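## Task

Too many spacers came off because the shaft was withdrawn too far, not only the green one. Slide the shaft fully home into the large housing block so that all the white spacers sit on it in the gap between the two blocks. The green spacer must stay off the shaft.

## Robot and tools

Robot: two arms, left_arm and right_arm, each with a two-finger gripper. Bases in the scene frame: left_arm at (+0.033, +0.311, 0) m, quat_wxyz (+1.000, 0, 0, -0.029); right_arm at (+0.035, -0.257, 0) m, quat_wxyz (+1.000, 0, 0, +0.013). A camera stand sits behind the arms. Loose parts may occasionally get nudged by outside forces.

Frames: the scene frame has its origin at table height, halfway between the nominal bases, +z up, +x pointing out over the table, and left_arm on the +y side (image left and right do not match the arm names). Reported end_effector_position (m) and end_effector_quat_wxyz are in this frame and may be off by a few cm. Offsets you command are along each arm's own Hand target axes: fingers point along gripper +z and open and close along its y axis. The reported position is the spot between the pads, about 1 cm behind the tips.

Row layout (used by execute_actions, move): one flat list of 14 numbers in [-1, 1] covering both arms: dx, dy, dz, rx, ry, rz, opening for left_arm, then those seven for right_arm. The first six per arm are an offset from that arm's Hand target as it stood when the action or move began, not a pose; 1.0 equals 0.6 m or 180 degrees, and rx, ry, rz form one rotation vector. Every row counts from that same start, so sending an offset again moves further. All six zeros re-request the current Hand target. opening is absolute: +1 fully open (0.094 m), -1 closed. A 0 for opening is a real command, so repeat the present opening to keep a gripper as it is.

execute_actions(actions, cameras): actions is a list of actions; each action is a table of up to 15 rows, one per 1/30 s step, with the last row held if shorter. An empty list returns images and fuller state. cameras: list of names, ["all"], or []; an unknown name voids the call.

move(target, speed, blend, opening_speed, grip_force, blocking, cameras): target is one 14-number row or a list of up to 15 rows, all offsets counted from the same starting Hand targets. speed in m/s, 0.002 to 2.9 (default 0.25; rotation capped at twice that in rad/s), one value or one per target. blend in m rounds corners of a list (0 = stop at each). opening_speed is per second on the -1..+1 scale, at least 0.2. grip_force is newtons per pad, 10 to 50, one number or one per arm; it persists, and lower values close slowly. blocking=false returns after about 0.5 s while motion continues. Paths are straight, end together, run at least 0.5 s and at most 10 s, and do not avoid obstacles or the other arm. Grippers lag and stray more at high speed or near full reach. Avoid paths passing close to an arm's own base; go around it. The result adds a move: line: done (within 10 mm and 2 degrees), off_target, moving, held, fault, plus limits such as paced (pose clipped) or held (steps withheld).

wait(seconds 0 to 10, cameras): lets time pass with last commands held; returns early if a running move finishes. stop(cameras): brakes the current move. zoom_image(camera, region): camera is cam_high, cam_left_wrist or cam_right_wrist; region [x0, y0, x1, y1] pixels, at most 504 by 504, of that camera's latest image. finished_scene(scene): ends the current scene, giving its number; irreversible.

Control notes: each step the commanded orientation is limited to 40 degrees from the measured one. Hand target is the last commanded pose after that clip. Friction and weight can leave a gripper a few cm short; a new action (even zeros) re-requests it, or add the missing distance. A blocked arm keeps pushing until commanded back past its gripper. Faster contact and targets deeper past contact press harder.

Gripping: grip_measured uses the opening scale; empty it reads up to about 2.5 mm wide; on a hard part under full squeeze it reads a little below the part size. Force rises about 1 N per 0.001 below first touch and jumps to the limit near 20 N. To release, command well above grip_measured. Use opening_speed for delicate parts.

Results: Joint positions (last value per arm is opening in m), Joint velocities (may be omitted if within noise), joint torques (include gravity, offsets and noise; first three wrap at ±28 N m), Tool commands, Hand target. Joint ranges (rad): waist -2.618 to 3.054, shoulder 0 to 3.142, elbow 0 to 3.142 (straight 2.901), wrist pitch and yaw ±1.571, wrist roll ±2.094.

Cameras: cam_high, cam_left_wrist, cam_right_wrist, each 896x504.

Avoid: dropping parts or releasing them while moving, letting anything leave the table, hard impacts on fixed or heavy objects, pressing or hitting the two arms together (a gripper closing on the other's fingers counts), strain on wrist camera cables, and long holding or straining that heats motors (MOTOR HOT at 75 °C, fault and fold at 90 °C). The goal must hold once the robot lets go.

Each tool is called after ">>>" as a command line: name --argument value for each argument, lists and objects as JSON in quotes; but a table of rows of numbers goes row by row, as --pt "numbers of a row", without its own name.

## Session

>>> execute_actions --actions '[]'

>>> zoom_image --camera "cam_high" --region '[330, 190, 580, 360]'

Scene clock: 0.00 s.
left_arm: end_effector_position=(+0.4392, +0.2651, +0.1069) grip_measured=+1.000 end_effector_quat_wxyz=(+0.576, +0.092, +0.808, -0.082) | right_arm: end_effector_position=(+0.4272, -0.2753, +0.1146) grip_measured=+1.000 end_effector_quat_wxyz=(+0.593, +0.075, +0.801, -0.019)
Joint positions: left_arm=[0.043 1.545 0.426 0.781 0.226 0.052 0.094] | right_arm=[-0.018 1.46 0.353 0.804 0.126 0.101 0.094]
Joint velocities: within noise
Joint torques (N m): no reading
Heat: left arm: 34 °C; right arm: 34 °C.
Hand target: left_arm +0.4417, +0.2648, +0.1138; +0.584, +0.093, +0.802, -0.081 | right_arm +0.4278, -0.2755, +0.1161; +0.594, +0.075, +0.801, -0.019
Tool commands: left_gripper/opening=+1.0 right_gripper/opening=+1.0

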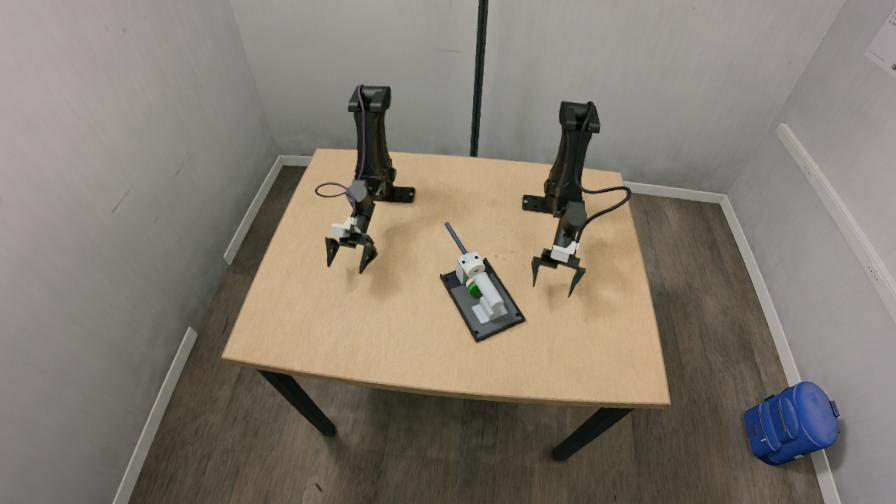

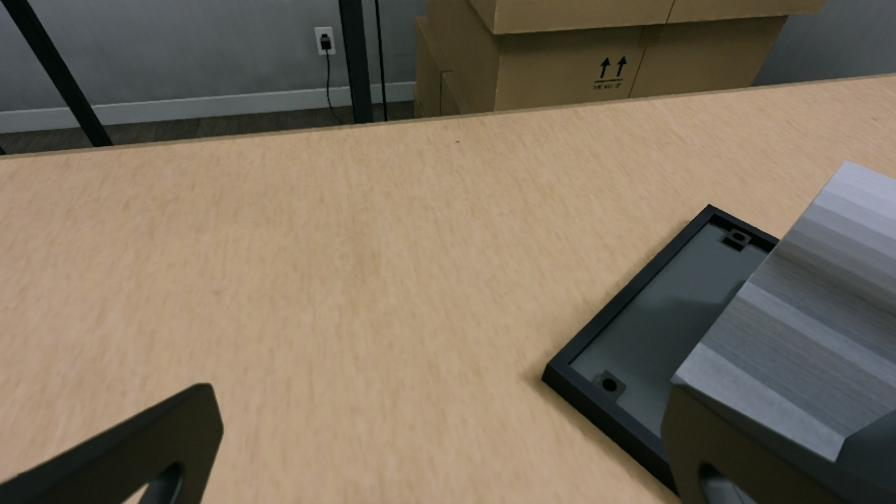

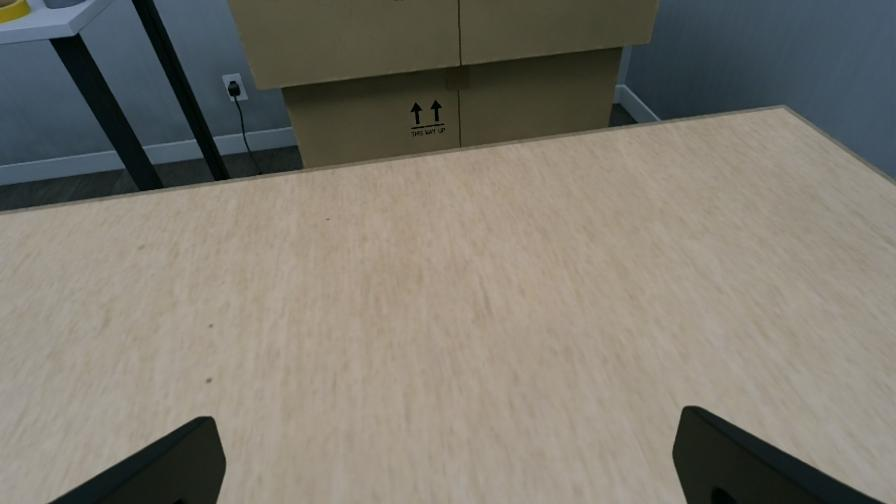

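Scaled by 2.016 from the camera's 896x504 image, which has a finer 1280x720 frame.

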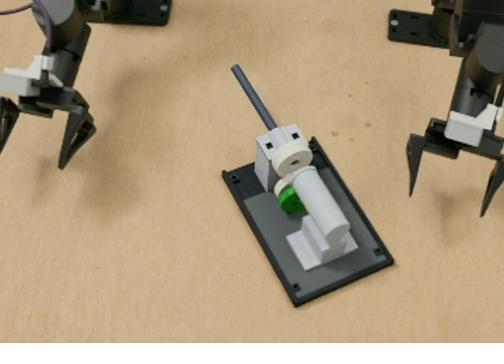

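>>> zoom_image --camera "cam_high" --region '[435, 215, 535, 345]'

Scaled by 3.877 from the camera's 896x504 image, which has a finer 1280x720 frame.

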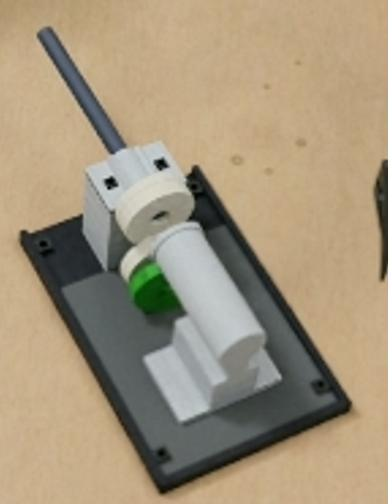

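>>> move --target '[-0.1023,-0.3672,-0.0712,-0.1698,0.2603,-0.1458,0.6,0,0,0,0,0,0,1.0]' --speed 0.15 --cameras '["cam_left_wrist","cam_high"]'

Scene clock: 155.80 s.
left_arm: end_effector_position=(+0.3643, +0.0602, +0.1865) grip_measured=+0.602 end_effector_quat_wxyz=(+0.189, -0.208, +0.959, +0.042) | right_arm: end_effector_position=(+0.4272, -0.2753, +0.1146) grip_measured=+1.000 end_effector_quat_wxyz=(+0.593, +0.075, +0.801, -0.019)
Joint positions: left_arm=[-0.749 2.022 2.049 -1.465 -0.368 -1.209 0.075] | right_arm=[-0.018 1.46 0.353 0.804 0.126 0.101 0.094]
Joint torques (N m): left_arm=[-0.25 -9.66 9.16 0.27 -0.29 -0.13] | right_arm=[-0.02 -3.78 5.39 1.71 0.04 -0.04]
Heat: left arm: 40 °C; right arm: 35 °C.
Hand target: left_arm +0.3669, +0.0582, +0.1901; +0.195, -0.212, +0.957, +0.043 | right_arm +0.4278, -0.2755, +0.1161; +0.594, +0.075, +0.801, -0.019
Off the commanded pose: left_arm 0.005 m, 1 deg | right_arm 0.002 m, 0 deg.
move: done
Images, in order (width x height): cam_high 896x504, cam_left_wrist 896x504.

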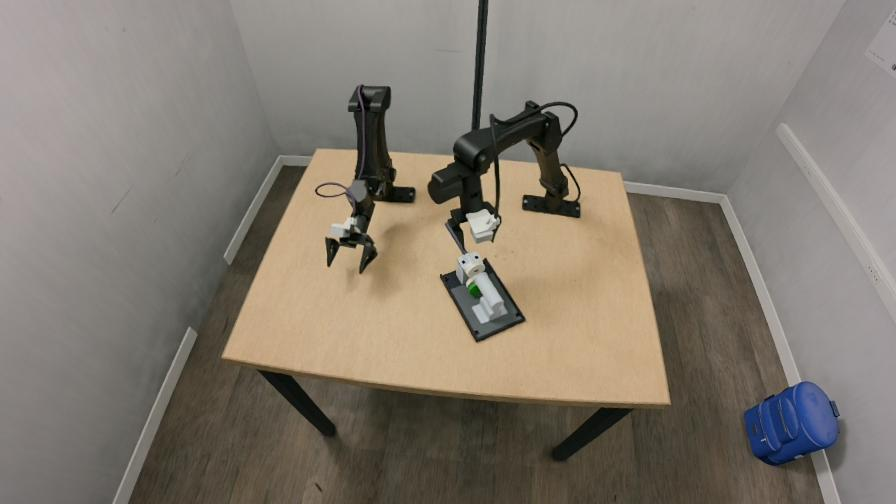

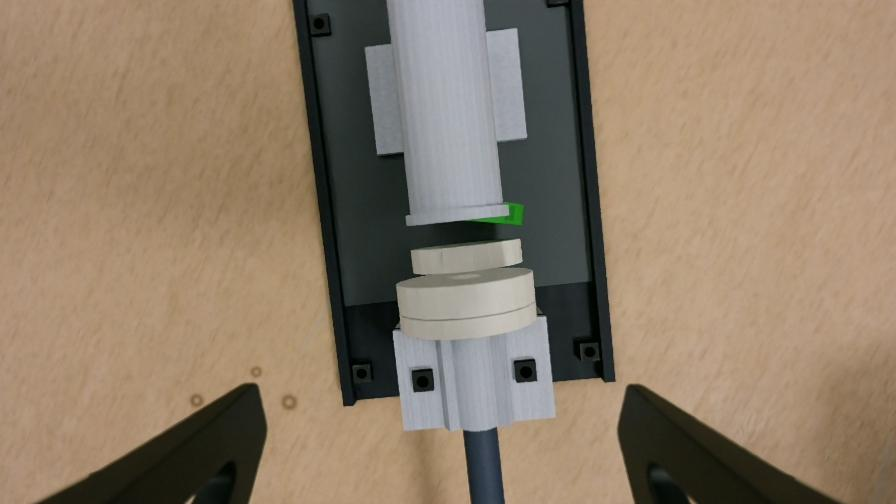

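>>> zoom_image --camera "cam_left_wrist" --region '[370, 180, 590, 450]'

Scaled by 1.867 from the camera's 896x504 image, which has a finer 1280x720 frame.

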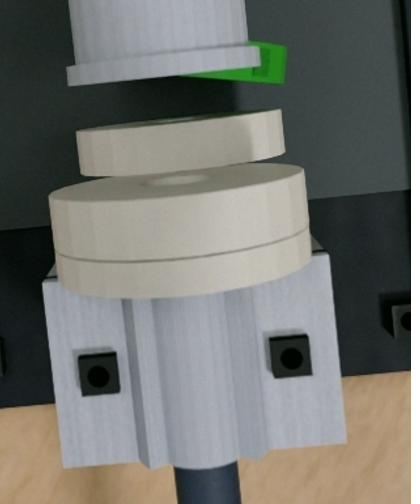

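>>> zoom_image --camera "cam_left_wrist" --region '[390, 230, 550, 350]'

Scaled by 3.150 from the camera's 896x504 image, which has a finer 1280x720 frame.

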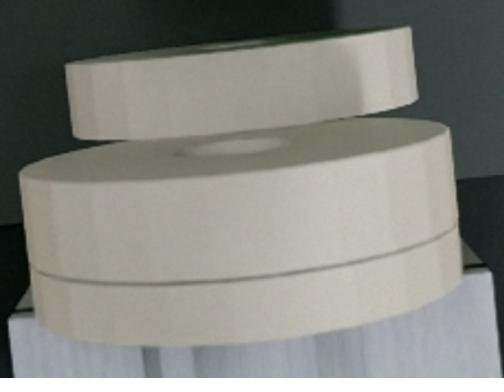

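>>> move --target '[0,0,0,0,0,0,0.6,0.0948,0.3188,-0.436,-0.1535,0.2618,-0.1582,-0.95]' --speed 0.2 --cameras '["cam_right_wrist","cam_left_wrist","cam_high"]'

Scene clock: 332.53 s.
left_arm: end_effector_position=(+0.3643, +0.0603, +0.1865) grip_measured=+0.602 end_effector_quat_wxyz=(+0.189, -0.208, +0.959, +0.042) | right_arm: end_effector_position=(+0.1914, -0.0538, +0.1421) grip_measured=-0.947 end_effector_quat_wxyz=(+0.208, -0.257, +0.942, +0.050)
Joint positions: left_arm=[-0.749 2.022 2.049 -1.465 -0.368 -1.21 0.075] | right_arm=[1.043 1.15 0.956 -1.007 0.226 0.493 0.002]
Joint torques (N m): left_arm=[-0.27 -9.61 9.16 0.25 -0.29 -0.14] | right_arm=[0.47 -1.52 8.76 0.72 0.09 0.06]
Heat: left arm: 40 °C; right arm: 37 °C.
Hand target: left_arm +0.3670, +0.0582, +0.1901; +0.195, -0.212, +0.957, +0.043 | right_arm +0.1909, -0.0498, +0.1500; +0.209, -0.254, +0.943, +0.056
Off the commanded pose: left_arm 0.005 m, 1 deg | right_arm 0.009 m, 1 deg.
move: done

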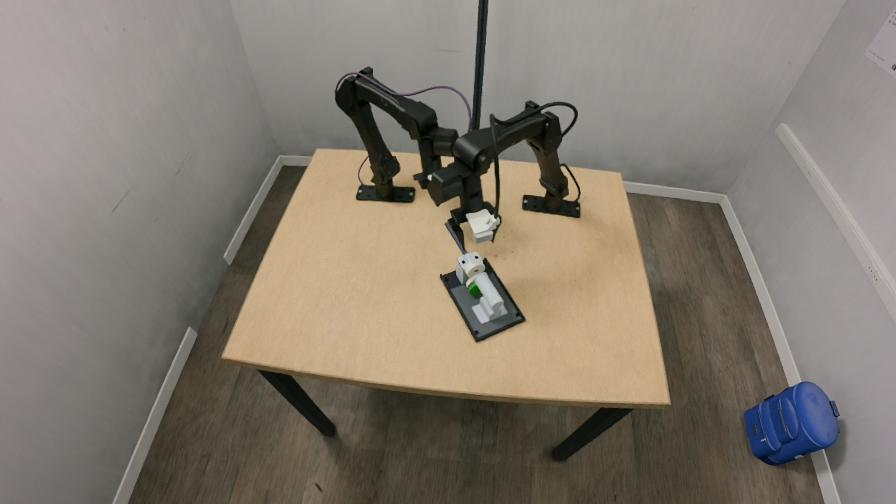

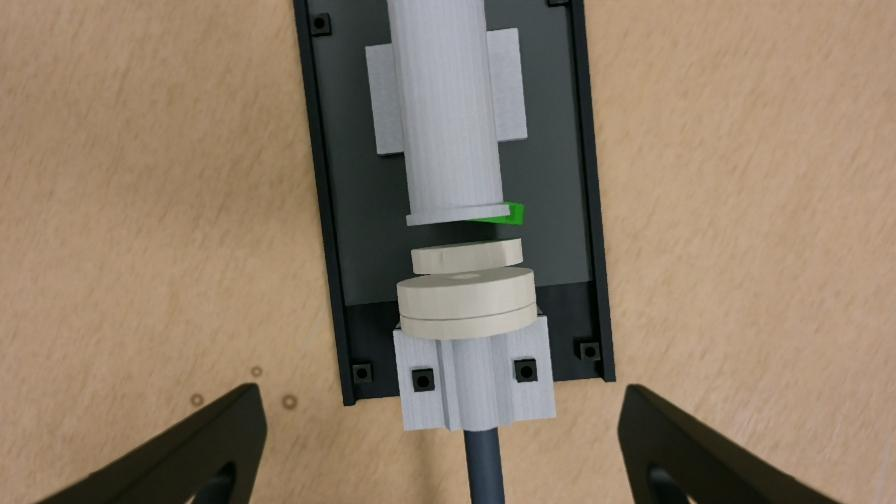

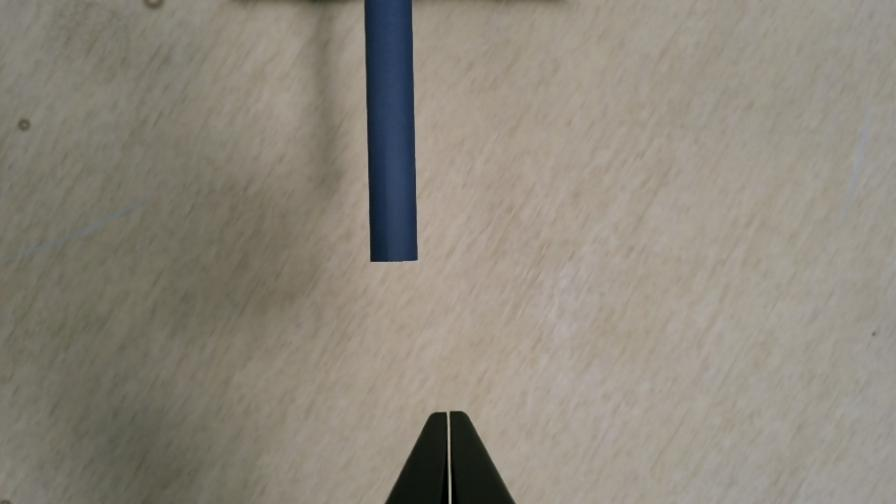

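>>> move --pt "0 0 0 0 0 0 0.6 -0.021 0.0235 0.0098 -0.003 0 -0.0065 -0.95" --pt "0 0 0 0 0 0 0.6 0.0178 0.0235 0.093 -0.003 0 -0.0065 -0.95" --speed 0.08 --cameras '["cam_right_wrist"]'

Scene clock: 358.10 s.
left_arm: end_effector_position=(+0.3643, +0.0603, +0.1865) grip_measured=+0.602 end_effector_quat_wxyz=(+0.189, -0.208, +0.959, +0.042) | right_arm: end_effector_position=(+0.1980, -0.0316, +0.1008) grip_measured=-0.947 end_effector_quat_wxyz=(+0.211, -0.264, +0.940, +0.058)
Joint positions: left_arm=[-0.749 2.022 2.049 -1.465 -0.368 -1.21 0.075] | right_arm=[1.058 1.238 0.843 -0.791 0.223 0.494 0.002]
Joint torques (N m): left_arm=[-0.27 -9.61 9.16 0.25 -0.29 -0.14] | right_arm=[0.51 -2.24 4.71 1.1 0.11 0.02]
Heat: left arm: 40 °C; right arm: 36 °C.
Hand target: left_arm +0.3670, +0.0582, +0.1901; +0.195, -0.212, +0.957, +0.043 | right_arm +0.1959, -0.0305, +0.0950; +0.208, -0.265, +0.940, +0.059
Off the commanded pose: left_arm 0.005 m, 1 deg | right_arm 0.006 m, 0 deg.
move: done
Images, in order (width x height): cam_right_wrist 896x504.

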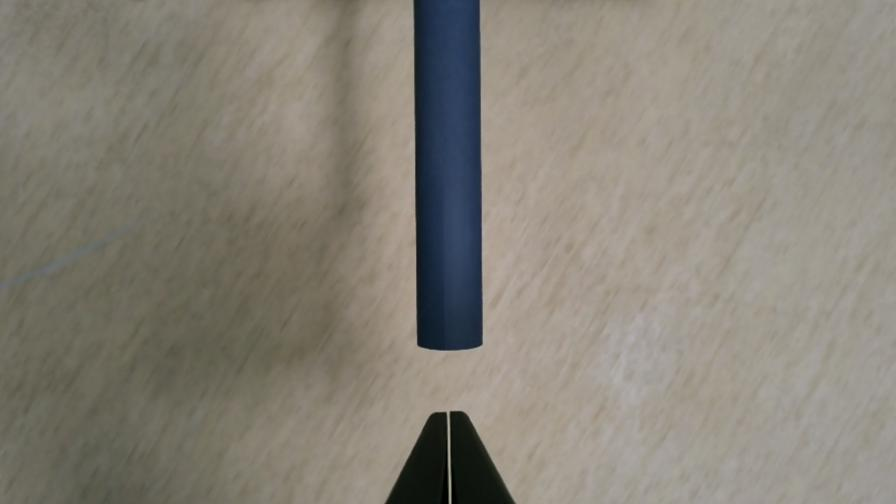

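>>> move --target '[0,0,0,0,0,0,0.6,0.0095,0,0.0204,0,0,0,-0.95]' --speed 0.08

>>> move --target '[0,0,0,0,0,0,0.6,-0.0302,0,0.0141,0,0,0,-0.95]' --speed 0.08 --cameras '["cam_right_wrist","cam_left_wrist"]'

Scene clock: 365.20 s.
left_arm: end_effector_position=(+0.3643, +0.0603, +0.1865) grip_measured=+0.602 end_effector_quat_wxyz=(+0.189, -0.208, +0.959, +0.042) | right_arm: end_effector_position=(+0.1982, -0.0312, +0.0878) grip_measured=-0.947 end_effector_quat_wxyz=(+0.212, -0.263, +0.939, +0.058)
Joint positions: left_arm=[-0.749 2.022 2.049 -1.465 -0.368 -1.21 0.075] | right_arm=[1.058 1.25 0.797 -0.733 0.223 0.494 0.002]
Joint torques (N m): left_arm=[-0.28 -9.61 9.16 0.25 -0.29 -0.14] | right_arm=[0.53 -2.18 4.59 1.11 0.1 0.02]
Heat: left arm: 41 °C; right arm: 35 °C.
Hand target: left_arm +0.3670, +0.0582, +0.1901; +0.195, -0.212, +0.957, +0.043 | right_arm +0.1958, -0.0305, +0.0814; +0.208, -0.265, +0.940, +0.059
Off the commanded pose: left_arm 0.005 m, 1 deg | right_arm 0.007 m, 0 deg.
move: done

Scene clock: 366.13 s.
left_arm: end_effector_position=(+0.3643, +0.0603, +0.1865) grip_measured=+0.602 end_effector_quat_wxyz=(+0.189, -0.208, +0.959, +0.042) | right_arm: end_effector_position=(+0.2053, -0.0314, +0.0723) grip_measured=-0.947 end_effector_quat_wxyz=(+0.195, -0.266, +0.943, +0.044)
Joint positions: left_arm=[-0.749 2.022 2.049 -1.465 -0.368 -1.21 0.075] | right_arm=[1.027 1.318 0.797 -0.703 0.208 0.466 0.002]
Joint torques (N m): left_arm=[-0.27 -9.61 9.16 0.25 -0.29 -0.14] | right_arm=[-0.51 -2.56 8.34 1.05 0.1 -0.12]
Heat: left arm: 41 °C; right arm: 35 °C.
Hand target: left_arm +0.3670, +0.0582, +0.1901; +0.195, -0.212, +0.957, +0.043 | right_arm +0.2129, -0.0201, +0.0815; +0.208, -0.265, +0.940, +0.059
Off the commanded pose: left_arm 0.005 m, 1 deg | right_arm 0.016 m, 2 deg.
move: off_target (right_arm)
Images, in order (width x height): cam_left_wrist 896x504, cam_right_wrist 896x504.

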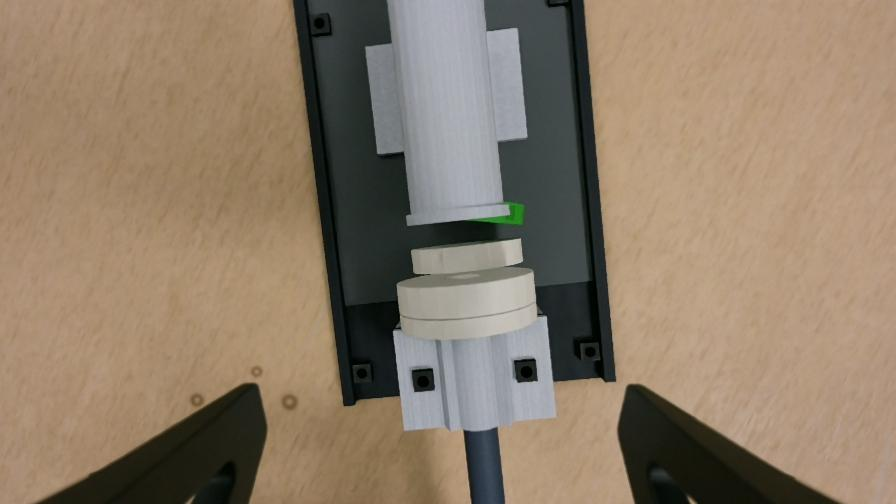

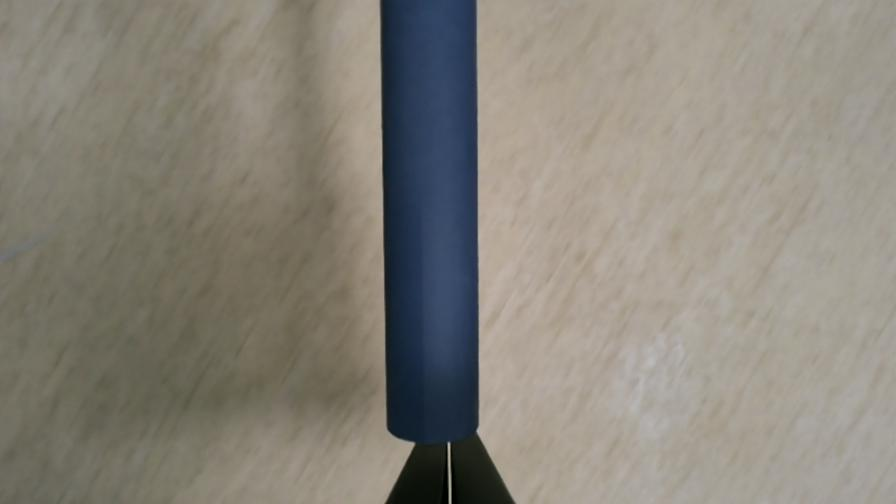

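>>> move --target '[0,0,0,0,0,0,0.6,-0.0177,0.0033,-0.0065,0,0,0,-0.95]' --speed 0.06 --cameras '["cam_right_wrist","cam_left_wrist"]'

Scene clock: 374.20 s.
left_arm: end_effector_position=(+0.3643, +0.0603, +0.1865) grip_measured=+0.602 end_effector_quat_wxyz=(+0.189, -0.208, +0.959, +0.042) | right_arm: end_effector_position=(+0.2111, -0.0231, +0.0794) grip_measured=-0.947 end_effector_quat_wxyz=(+0.197, -0.266, +0.942, +0.049)
Joint positions: left_arm=[-0.749 2.022 2.049 -1.465 -0.368 -1.21 0.075] | right_arm=[1.019 1.342 0.841 -0.711 0.201 0.459 0.002]
Joint torques (N m): left_arm=[-0.32 -9.62 9.16 0.25 -0.29 -0.14] | right_arm=[-0.61 -2.74 8.94 0.92 0.12 -0.13]
Heat: left arm: 41 °C; right arm: 35 °C.
Hand target: left_arm +0.3670, +0.0582, +0.1901; +0.195, -0.212, +0.957, +0.043 | right_arm +0.2187, -0.0142, +0.0896; +0.208, -0.265, +0.940, +0.059
Off the commanded pose: left_arm 0.005 m, 1 deg | right_arm 0.015 m, 2 deg.
move: off_target (right_arm)
Images, in order (width x height): cam_left_wrist 896x504, cam_right_wrist 896x504.

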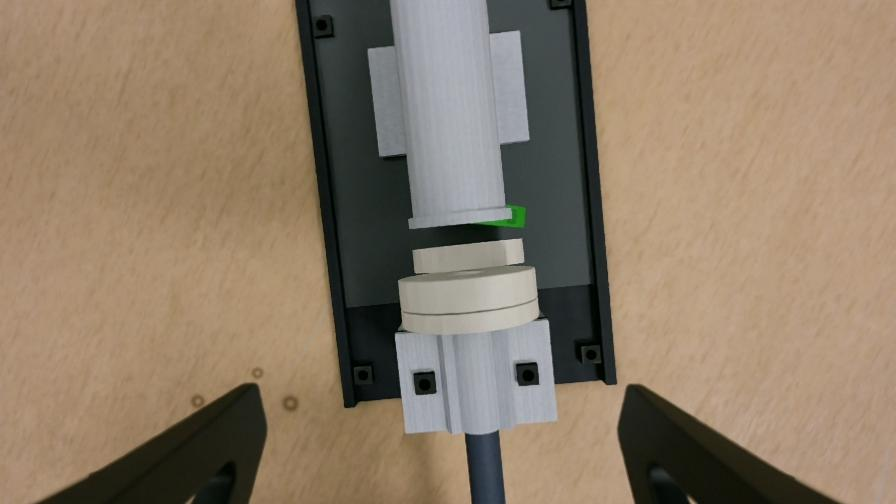

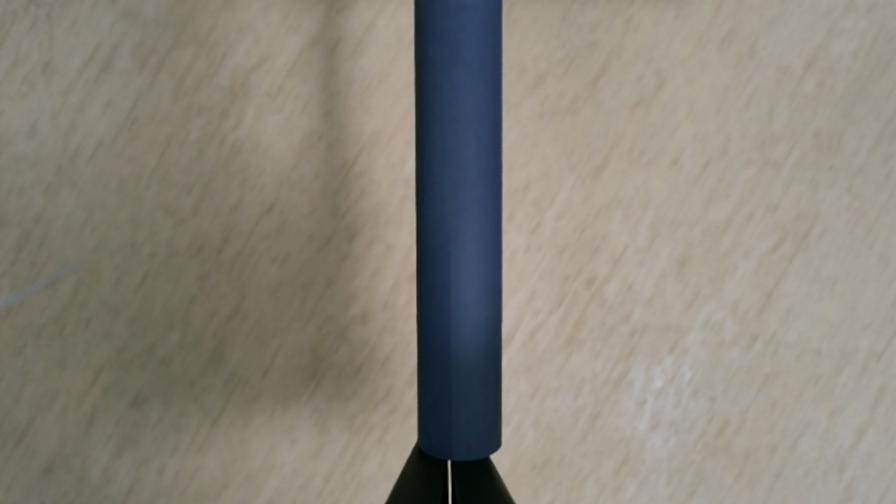

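>>> move --target '[-0.0118,-0.0037,0.0959,-0.0059,0.1268,-0.0283,-0.45,0,0,0,0,0,0,-0.95]' --speed 0.1 --cameras '["cam_left_wrist"]'

Scene clock: 428.37 s.
left_arm: end_effector_position=(+0.3910, +0.0688, +0.1376) grip_measured=-0.448 end_effector_quat_wxyz=(+0.005, -0.261, +0.965, -0.005) | right_arm: end_effector_position=(+0.2111, -0.0231, +0.0794) grip_measured=-0.947 end_effector_quat_wxyz=(+0.197, -0.266, +0.942, +0.049)
Joint positions: left_arm=[-0.539 2.241 2.251 -1.567 -0.001 -1.126 0.026] | right_arm=[1.019 1.342 0.841 -0.711 0.201 0.458 0.002]
Joint torques (N m): left_arm=[0.25 -11.29 8.96 0.05 -0.01 0.04] | right_arm=[-0.59 -2.73 8.94 0.92 0.12 -0.14]
Heat: left arm: 41 °C; right arm: 36 °C.
Hand target: left_arm +0.3941, +0.0683, +0.1399; +0.001, -0.260, +0.966, +0.000 | right_arm +0.2187, -0.0142, +0.0896; +0.208, -0.265, +0.940, +0.059
Off the commanded pose: left_arm 0.004 m, 1 deg | right_arm 0.016 m, 2 deg.
joint sent to its limit (left arm) — joint 4 (wrist pitch), lower limit. The joint targets still meet the commanded pose.
move: off_target (right_arm)
Images, in order (width x height): cam_left_wrist 896x504.

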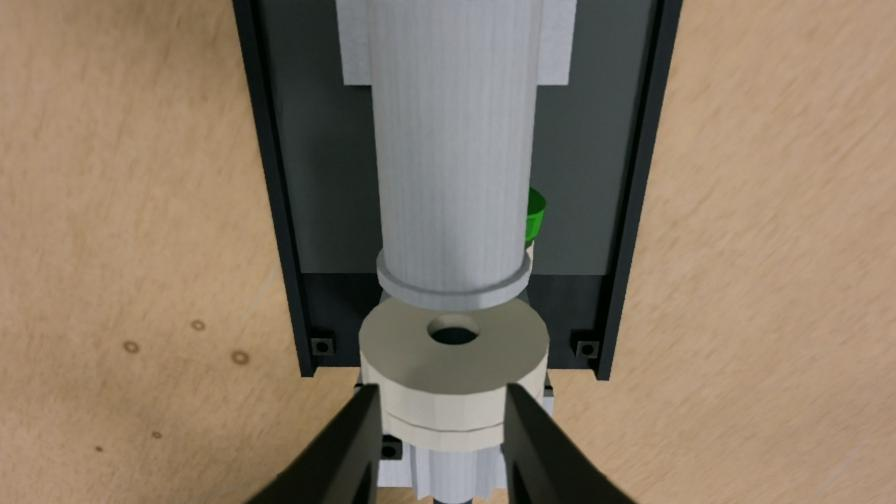

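>>> zoom_image --camera "cam_left_wrist" --region '[340, 270, 570, 470]'

Scaled by 2.191 from the camera's 896x504 image, which has a finer 1280x720 frame.

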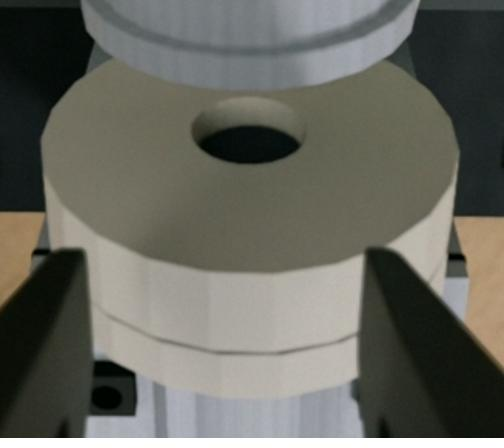

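>>> move --target '[-0.0017,-0.003,0.0833,0,0,0,-0.45,0,0,0,0,0,0,-0.95]' --speed 0.06 --cameras '["cam_left_wrist"]'

Scene clock: 453.80 s.
left_arm: end_effector_position=(+0.3955, +0.0672, +0.1053) grip_measured=-0.448 end_effector_quat_wxyz=(+0.006, -0.261, +0.965, -0.006) | right_arm: end_effector_position=(+0.2108, -0.0230, +0.0793) grip_measured=-0.947 end_effector_quat_wxyz=(+0.196, -0.266, +0.942, +0.050)
Joint positions: left_arm=[-0.536 2.231 2.105 -1.428 -0.001 -1.122 0.026] | right_arm=[1.019 1.342 0.841 -0.711 0.199 0.457 0.002]
Joint torques (N m): left_arm=[0.05 -11.51 3.33 0.51 -0.01 0.01] | right_arm=[-0.59 -2.76 8.94 0.93 0.13 -0.14]
Heat: left arm: 40 °C; right arm: 36 °C.
Hand target: left_arm +0.3961, +0.0674, +0.0899; +0.001, -0.260, +0.966, +0.000 | right_arm +0.2187, -0.0142, +0.0896; +0.208, -0.265, +0.940, +0.059
Off the commanded pose: left_arm 0.015 m, 1 deg | right_arm 0.016 m, 2 deg.
move: off_target (left_arm, right_arm)
Images, in order (width x height): cam_left_wrist 896x504.

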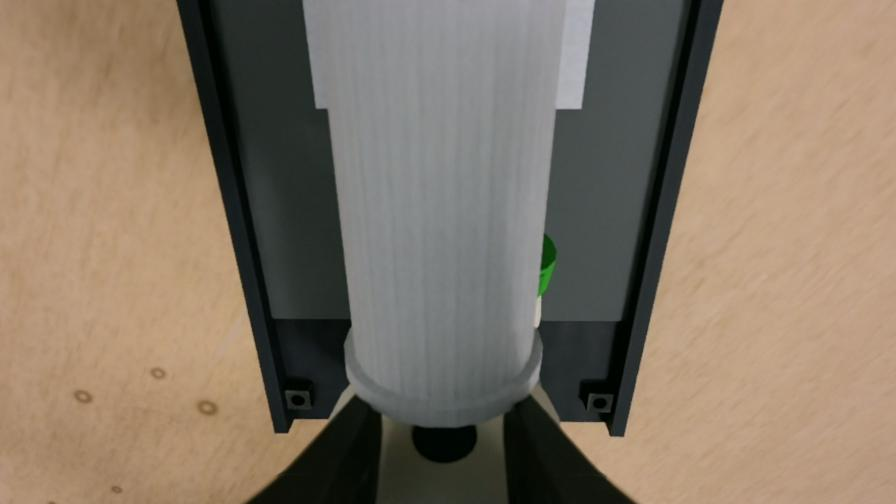

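>>> move --target '[0.003,0,0.02,0,0,0,-0.45,0,0,0,0,0,0,-0.95]' --speed 0.05 --cameras '["cam_left_wrist"]'

Scene clock: 467.97 s.
left_arm: end_effector_position=(+0.3956, +0.0672, +0.1047) grip_measured=-0.448 end_effector_quat_wxyz=(+0.013, -0.261, +0.965, -0.015) | right_arm: end_effector_position=(+0.2108, -0.0230, +0.0793) grip_measured=-0.947 end_effector_quat_wxyz=(+0.196, -0.266, +0.942, +0.050)
Joint positions: left_arm=[-0.536 2.2 2.051 -1.382 -0.001 -1.122 0.026] | right_arm=[1.019 1.342 0.841 -0.711 0.199 0.457 0.002]
Joint torques (N m): left_arm=[-0.25 -9.46 2.71 0.61 -0.01 -0.04] | right_arm=[-0.61 -2.73 8.92 0.92 0.14 -0.13]
Heat: left arm: 38 °C; right arm: 37 °C.
Hand target: left_arm +0.3945, +0.0666, +0.0779; +0.001, -0.260, +0.966, +0.000 | right_arm +0.2187, -0.0142, +0.0896; +0.209, -0.265, +0.940, +0.059
Off the commanded pose: left_arm 0.027 m, 2 deg | right_arm 0.016 m, 2 deg.
move: off_target (left_arm, right_arm)
Images, in order (width x height): cam_left_wrist 896x504.

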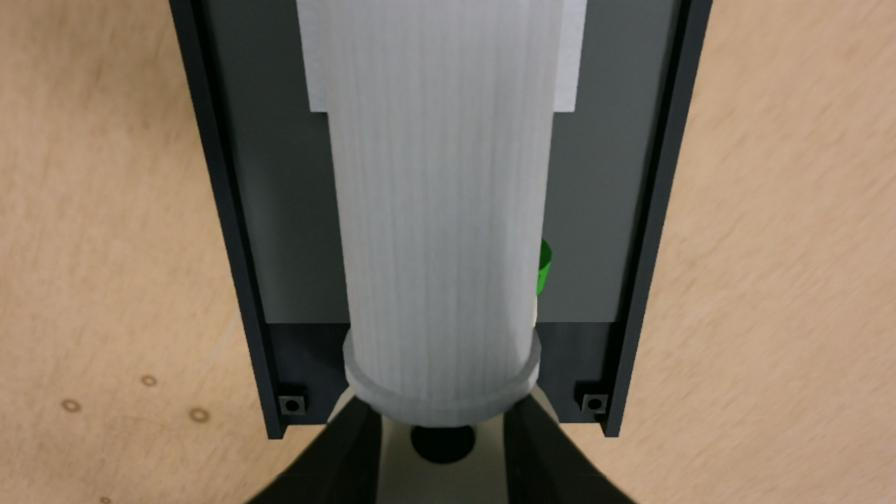

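>>> move --pt "0.0 0 -0.05 0 0 0 -0.45 0 0 0 0 0 0 -0.95" --pt "0.0075 0 -0.05 0 0 0 -0.45 0 0 0 0 0 0 -0.95" --speed 0.08 --cameras '["cam_left_wrist"]'

Scene clock: 485.07 s.
left_arm: end_effector_position=(+0.3951, +0.0670, +0.1077) grip_measured=-0.448 end_effector_quat_wxyz=(+0.006, -0.261, +0.965, -0.006) | right_arm: end_effector_position=(+0.2108, -0.0230, +0.0793) grip_measured=-0.947 end_effector_quat_wxyz=(+0.196, -0.266, +0.942, +0.050)
Joint positions: left_arm=[-0.538 2.23 2.112 -1.436 -0.002 -1.124 0.026] | right_arm=[1.019 1.342 0.841 -0.711 0.199 0.457 0.002]
Joint torques (N m): left_arm=[-0.92 -11.86 7.61 0 0 -0.14] | right_arm=[-0.59 -2.74 8.94 0.92 0.14 -0.13]
Heat: left arm: 37 °C; right arm: 37 °C.
Hand target: left_arm +0.3906, +0.0642, +0.1080; +0.001, -0.260, +0.966, +0.000 | right_arm +0.2187, -0.0142, +0.0896; +0.209, -0.265, +0.940, +0.059
Off the commanded pose: left_arm 0.005 m, 1 deg | right_arm 0.016 m, 2 deg.
move: off_target (right_arm)
Images, in order (width x height): cam_left_wrist 896x504.

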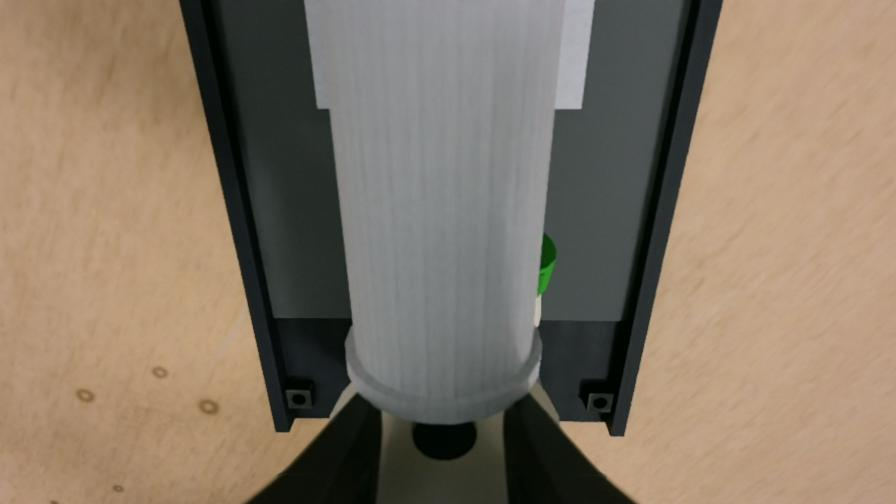

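>>> zoom_image --camera "cam_left_wrist" --region '[320, 330, 570, 504]'

Scaled by 2.016 from the camera's 896x504 image, which has a finer 1280x720 frame.

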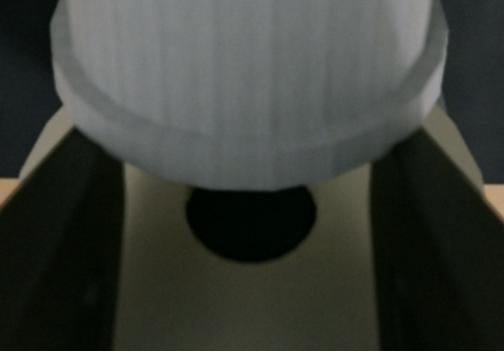

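>>> move --target '[0,0,0,0,0,0,-0.45,-0.0121,0,0.0035,0,0,0,-0.95]' --speed 0.05 --cameras '["cam_left_wrist","cam_right_wrist"]'

Scene clock: 502.67 s.
left_arm: end_effector_position=(+0.3951, +0.0670, +0.1077) grip_measured=-0.448 end_effector_quat_wxyz=(+0.006, -0.261, +0.965, -0.006) | right_arm: end_effector_position=(+0.2110, -0.0230, +0.0789) grip_measured=-0.947 end_effector_quat_wxyz=(+0.184, -0.270, +0.944, +0.046)
Joint positions: left_arm=[-0.538 2.23 2.112 -1.436 -0.002 -1.124 0.026] | right_arm=[1.009 1.361 0.863 -0.736 0.184 0.446 0.002]
Joint torques (N m): left_arm=[-0.94 -11.86 7.62 0 0 -0.12] | right_arm=[-0.9 -2.63 9.01 1.13 0.23 -0.15]
Heat: left arm: 37 °C; right arm: 37 °C.
Hand target: left_arm +0.3906, +0.0642, +0.1080; +0.001, -0.260, +0.966, +0.000 | right_arm +0.2249, -0.0103, +0.0906; +0.208, -0.265, +0.940, +0.059
Off the commanded pose: left_arm 0.005 m, 1 deg | right_arm 0.022 m, 3 deg.
move: off_target (right_arm)
Images, in order (width x height): cam_left_wrist 896x504, cam_right_wrist 896x504.

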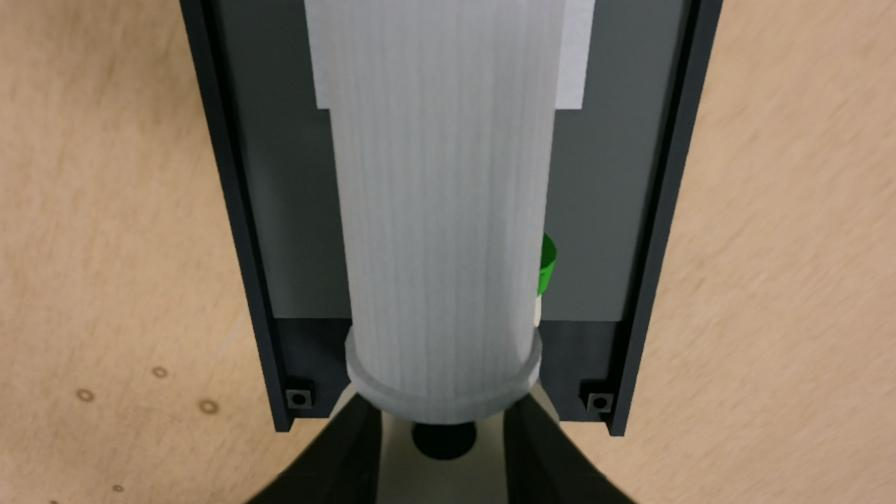

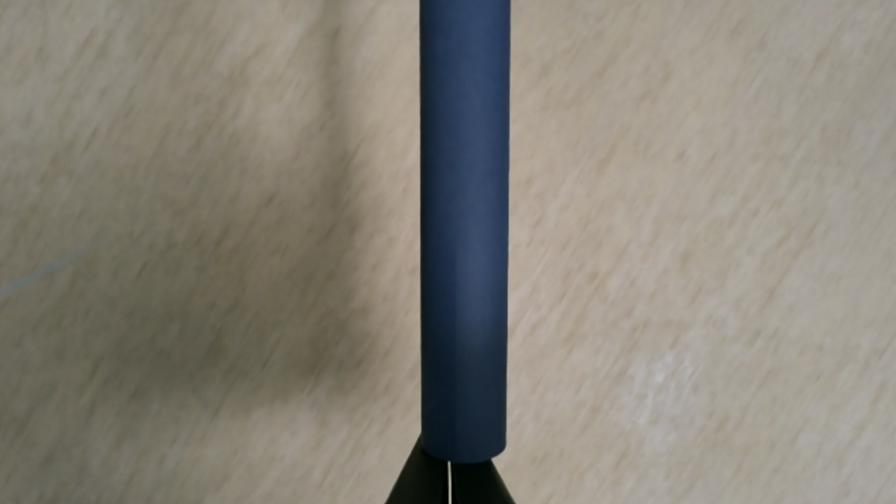

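>>> move --target '[0,0,0,0,0,0,-0.45,-0.0151,-0.003,0.0041,0,0,0,-0.95]' --speed 0.05 --cameras '["cam_left_wrist","cam_right_wrist"]'

Scene clock: 510.40 s.
left_arm: end_effector_position=(+0.3951, +0.0670, +0.1077) grip_measured=-0.448 end_effector_quat_wxyz=(+0.007, -0.261, +0.965, -0.006) | right_arm: end_effector_position=(+0.2114, -0.0233, +0.0794) grip_measured=-0.947 end_effector_quat_wxyz=(+0.169, -0.275, +0.945, +0.045)
Joint positions: left_arm=[-0.538 2.23 2.112 -1.436 -0.003 -1.124 0.026] | right_arm=[0.991 1.38 0.891 -0.767 0.158 0.426 0.002]
Joint torques (N m): left_arm=[-0.92 -11.88 7.62 0 0.01 -0.12] | right_arm=[-1.31 -2.52 9.09 1.37 0.45 -0.17]
Heat: left arm: 37 °C; right arm: 37 °C.
Hand target: left_arm +0.3906, +0.0642, +0.1080; +0.001, -0.260, +0.966, +0.000 | right_arm +0.2339, -0.0070, +0.0923; +0.209, -0.265, +0.940, +0.059
Off the commanded pose: left_arm 0.005 m, 1 deg | right_arm 0.030 m, 5 deg.
move: off_target (right_arm)
Images, in order (width x height): cam_left_wrist 896x504, cam_right_wrist 896x504.

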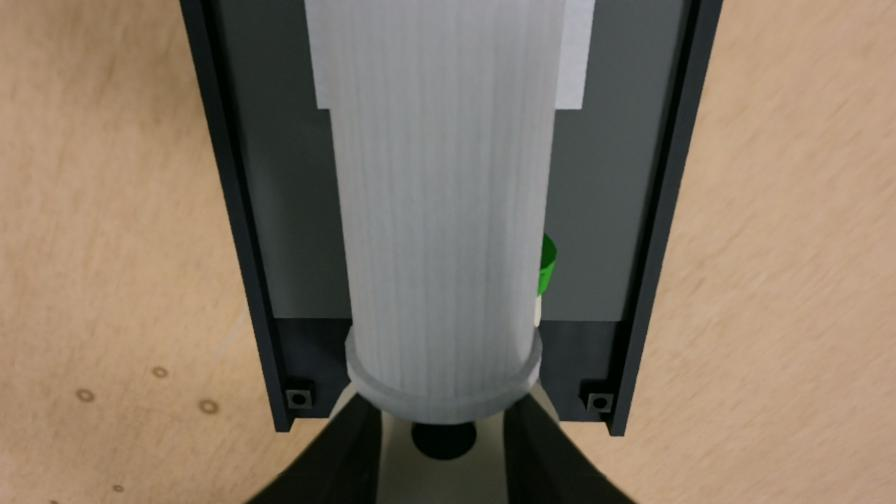

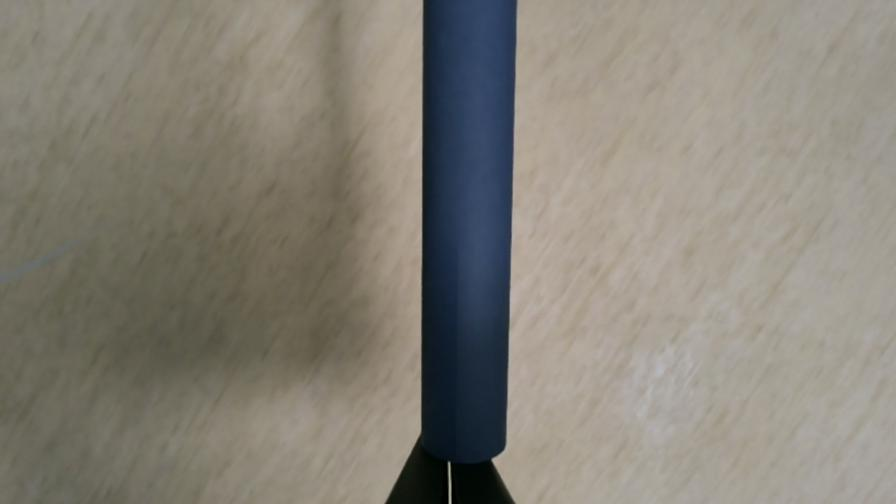

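>>> move --target '[-0.0075,0,-0.0833,0,0,0,-0.45,0.0574,0,-0.0247,0,0,0,-0.95]' --speed 0.08 --cameras '["cam_left_wrist","cam_right_wrist"]'

Scene clock: 537.03 s.
left_arm: end_effector_position=(+0.3930, +0.0675, +0.1397) grip_measured=-0.448 end_effector_quat_wxyz=(+0.008, -0.260, +0.965, -0.009) | right_arm: end_effector_position=(+0.2020, -0.0236, +0.0912) grip_measured=-0.947 end_effector_quat_wxyz=(+0.200, -0.270, +0.940, +0.060)
Joint positions: left_arm=[-0.539 2.243 2.264 -1.567 -0.001 -1.124 0.026] | right_arm=[1.042 1.293 0.848 -0.752 0.195 0.471 0.002]
Joint torques (N m): left_arm=[-0.09 -14.76 8.84 0.07 -0.01 -0.02] | right_arm=[0.49 -4.38 4.55 0.99 0.34 0.09]
Heat: left arm: 38 °C; right arm: 38 °C.
Hand target: left_arm +0.3943, +0.0664, +0.1579; +0.001, -0.260, +0.966, +0.000 | right_arm +0.2019, -0.0266, +0.0912; +0.208, -0.265, +0.940, +0.059
Off the commanded pose: left_arm 0.018 m, 1 deg | right_arm 0.003 m, 1 deg.
joint sent to its limit (left arm) — joint 4 (wrist pitch), lower limit. The joint targets are off in orientation, not in position.
move: off_target (left_arm)
Images, in order (width x height): cam_left_wrist 896x504, cam_right_wrist 896x504.

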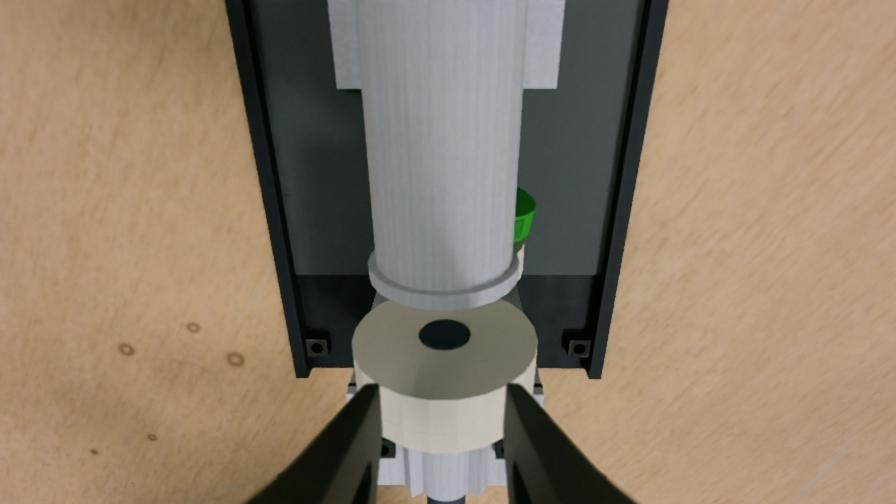

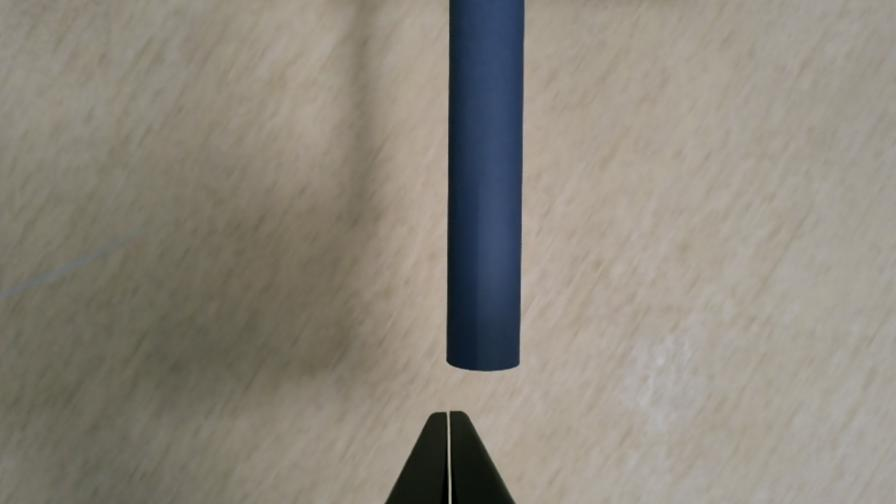

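>>> zoom_image --camera "cam_left_wrist" --region '[340, 170, 570, 504]'

Scaled by 1.509 from the camera's 896x504 image, which has a finer 1280x720 frame.

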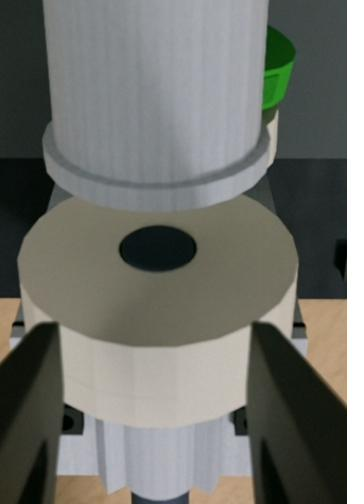

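>>> move --target '[0.0357,0.0855,-0.0702,0.1311,-0.1299,0.4879,1.0,0,0,0,0,0,0,-0.95]' --speed 0.3

Scene clock: 574.63 s.
left_arm: end_effector_position=(+0.3515, +0.0997, +0.1934) grip_measured=+0.998 end_effector_quat_wxyz=(+0.209, +0.481, +0.842, -0.124) | right_arm: end_effector_position=(+0.2021, -0.0237, +0.0912) grip_measured=-0.947 end_effector_quat_wxyz=(+0.200, -0.270, +0.940, +0.060)
Joint positions: left_arm=[-0.406 1.608 1.504 -1.048 0.265 0.516 0.094] | right_arm=[1.042 1.293 0.848 -0.752 0.196 0.472 0.002]
Joint torques (N m): left_arm=[0.46 -10.09 5.65 0.96 0.28 0.06] | right_arm=[0.49 -4.38 4.52 1 0.32 0.07]
Heat: left arm: 46 °C; right arm: 35 °C.
Hand target: left_arm +0.3500, +0.1000, +0.1999; +0.224, +0.483, +0.837, -0.129 | right_arm +0.2019, -0.0266, +0.0912; +0.208, -0.265, +0.940, +0.059
Off the commanded pose: left_arm 0.007 m, 2 deg | right_arm 0.003 m, 1 deg.
move: done

>>> move --pt "-0.0562 0.0225 0.071 0.2226 0.0302 0.4467 1.0 0 0 0 0 0 0 -0.95" --pt "-0.0062 0.0225 0.1577 0.2226 0.0302 0.4467 1.0 0 0 0 0 0 0 -0.95" --speed 0.3 --cameras '["cam_left_wrist","cam_high"]'

Scene clock: 592.17 s.
left_arm: end_effector_position=(+0.3907, +0.0657, +0.1190) grip_measured=+0.998 end_effector_quat_wxyz=(+0.096, +0.942, +0.294, -0.133) | right_arm: end_effector_position=(+0.2021, -0.0237, +0.0912) grip_measured=-0.947 end_effector_quat_wxyz=(+0.200, -0.270, +0.940, +0.060)
Joint positions: left_arm=[-0.412 2.297 2.231 -1.563 0.325 2.076 0.094] | right_arm=[1.042 1.293 0.848 -0.752 0.196 0.472 0.002]
Joint torques (N m): left_arm=[-0.43 -12.37 7.19 -0.1 0.26 0.1] | right_arm=[0.49 -4.37 4.55 1 0.33 0.08]
Heat: left arm: 42 °C; right arm: 35 °C.
Hand target: left_arm +0.3870, +0.0631, +0.1198; +0.052, +0.946, +0.255, -0.192 | right_arm +0.2019, -0.0266, +0.0912; +0.208, -0.265, +0.940, +0.059
Off the commanded pose: left_arm 0.005 m, 10 deg | right_arm 0.003 m, 1 deg.
joint sent to its limit (left arm) — joint 4 (wrist pitch), lower limit; joint 6 (wrist roll), upper limit. The joint targets are off in orientation, not in position.
move: off_target (left_arm)
Images, in order (width x height): cam_high 896x504, cam_left_wrist 896x504.

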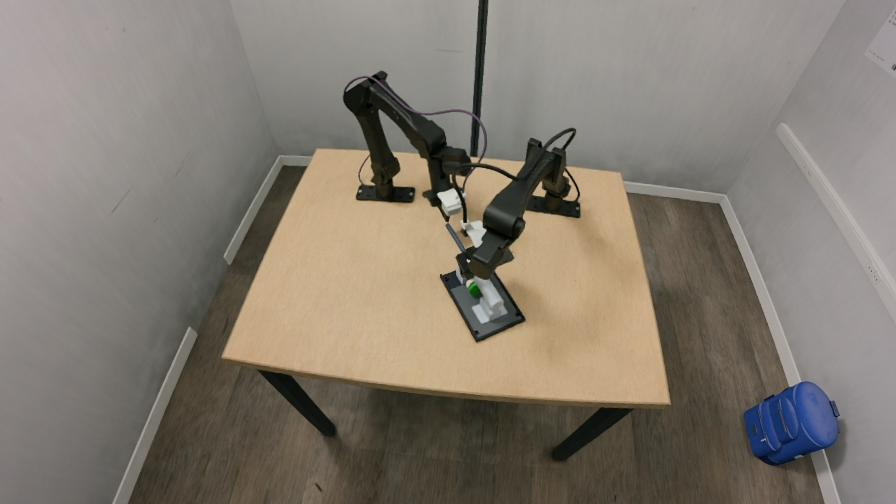

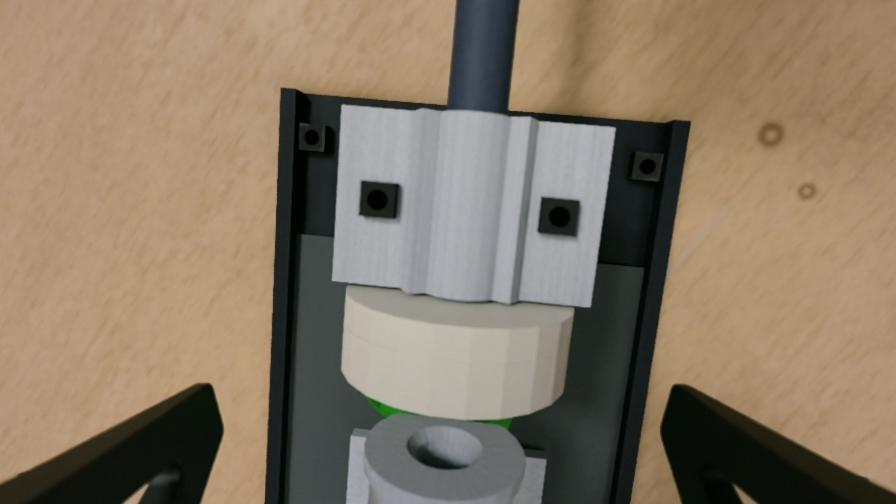

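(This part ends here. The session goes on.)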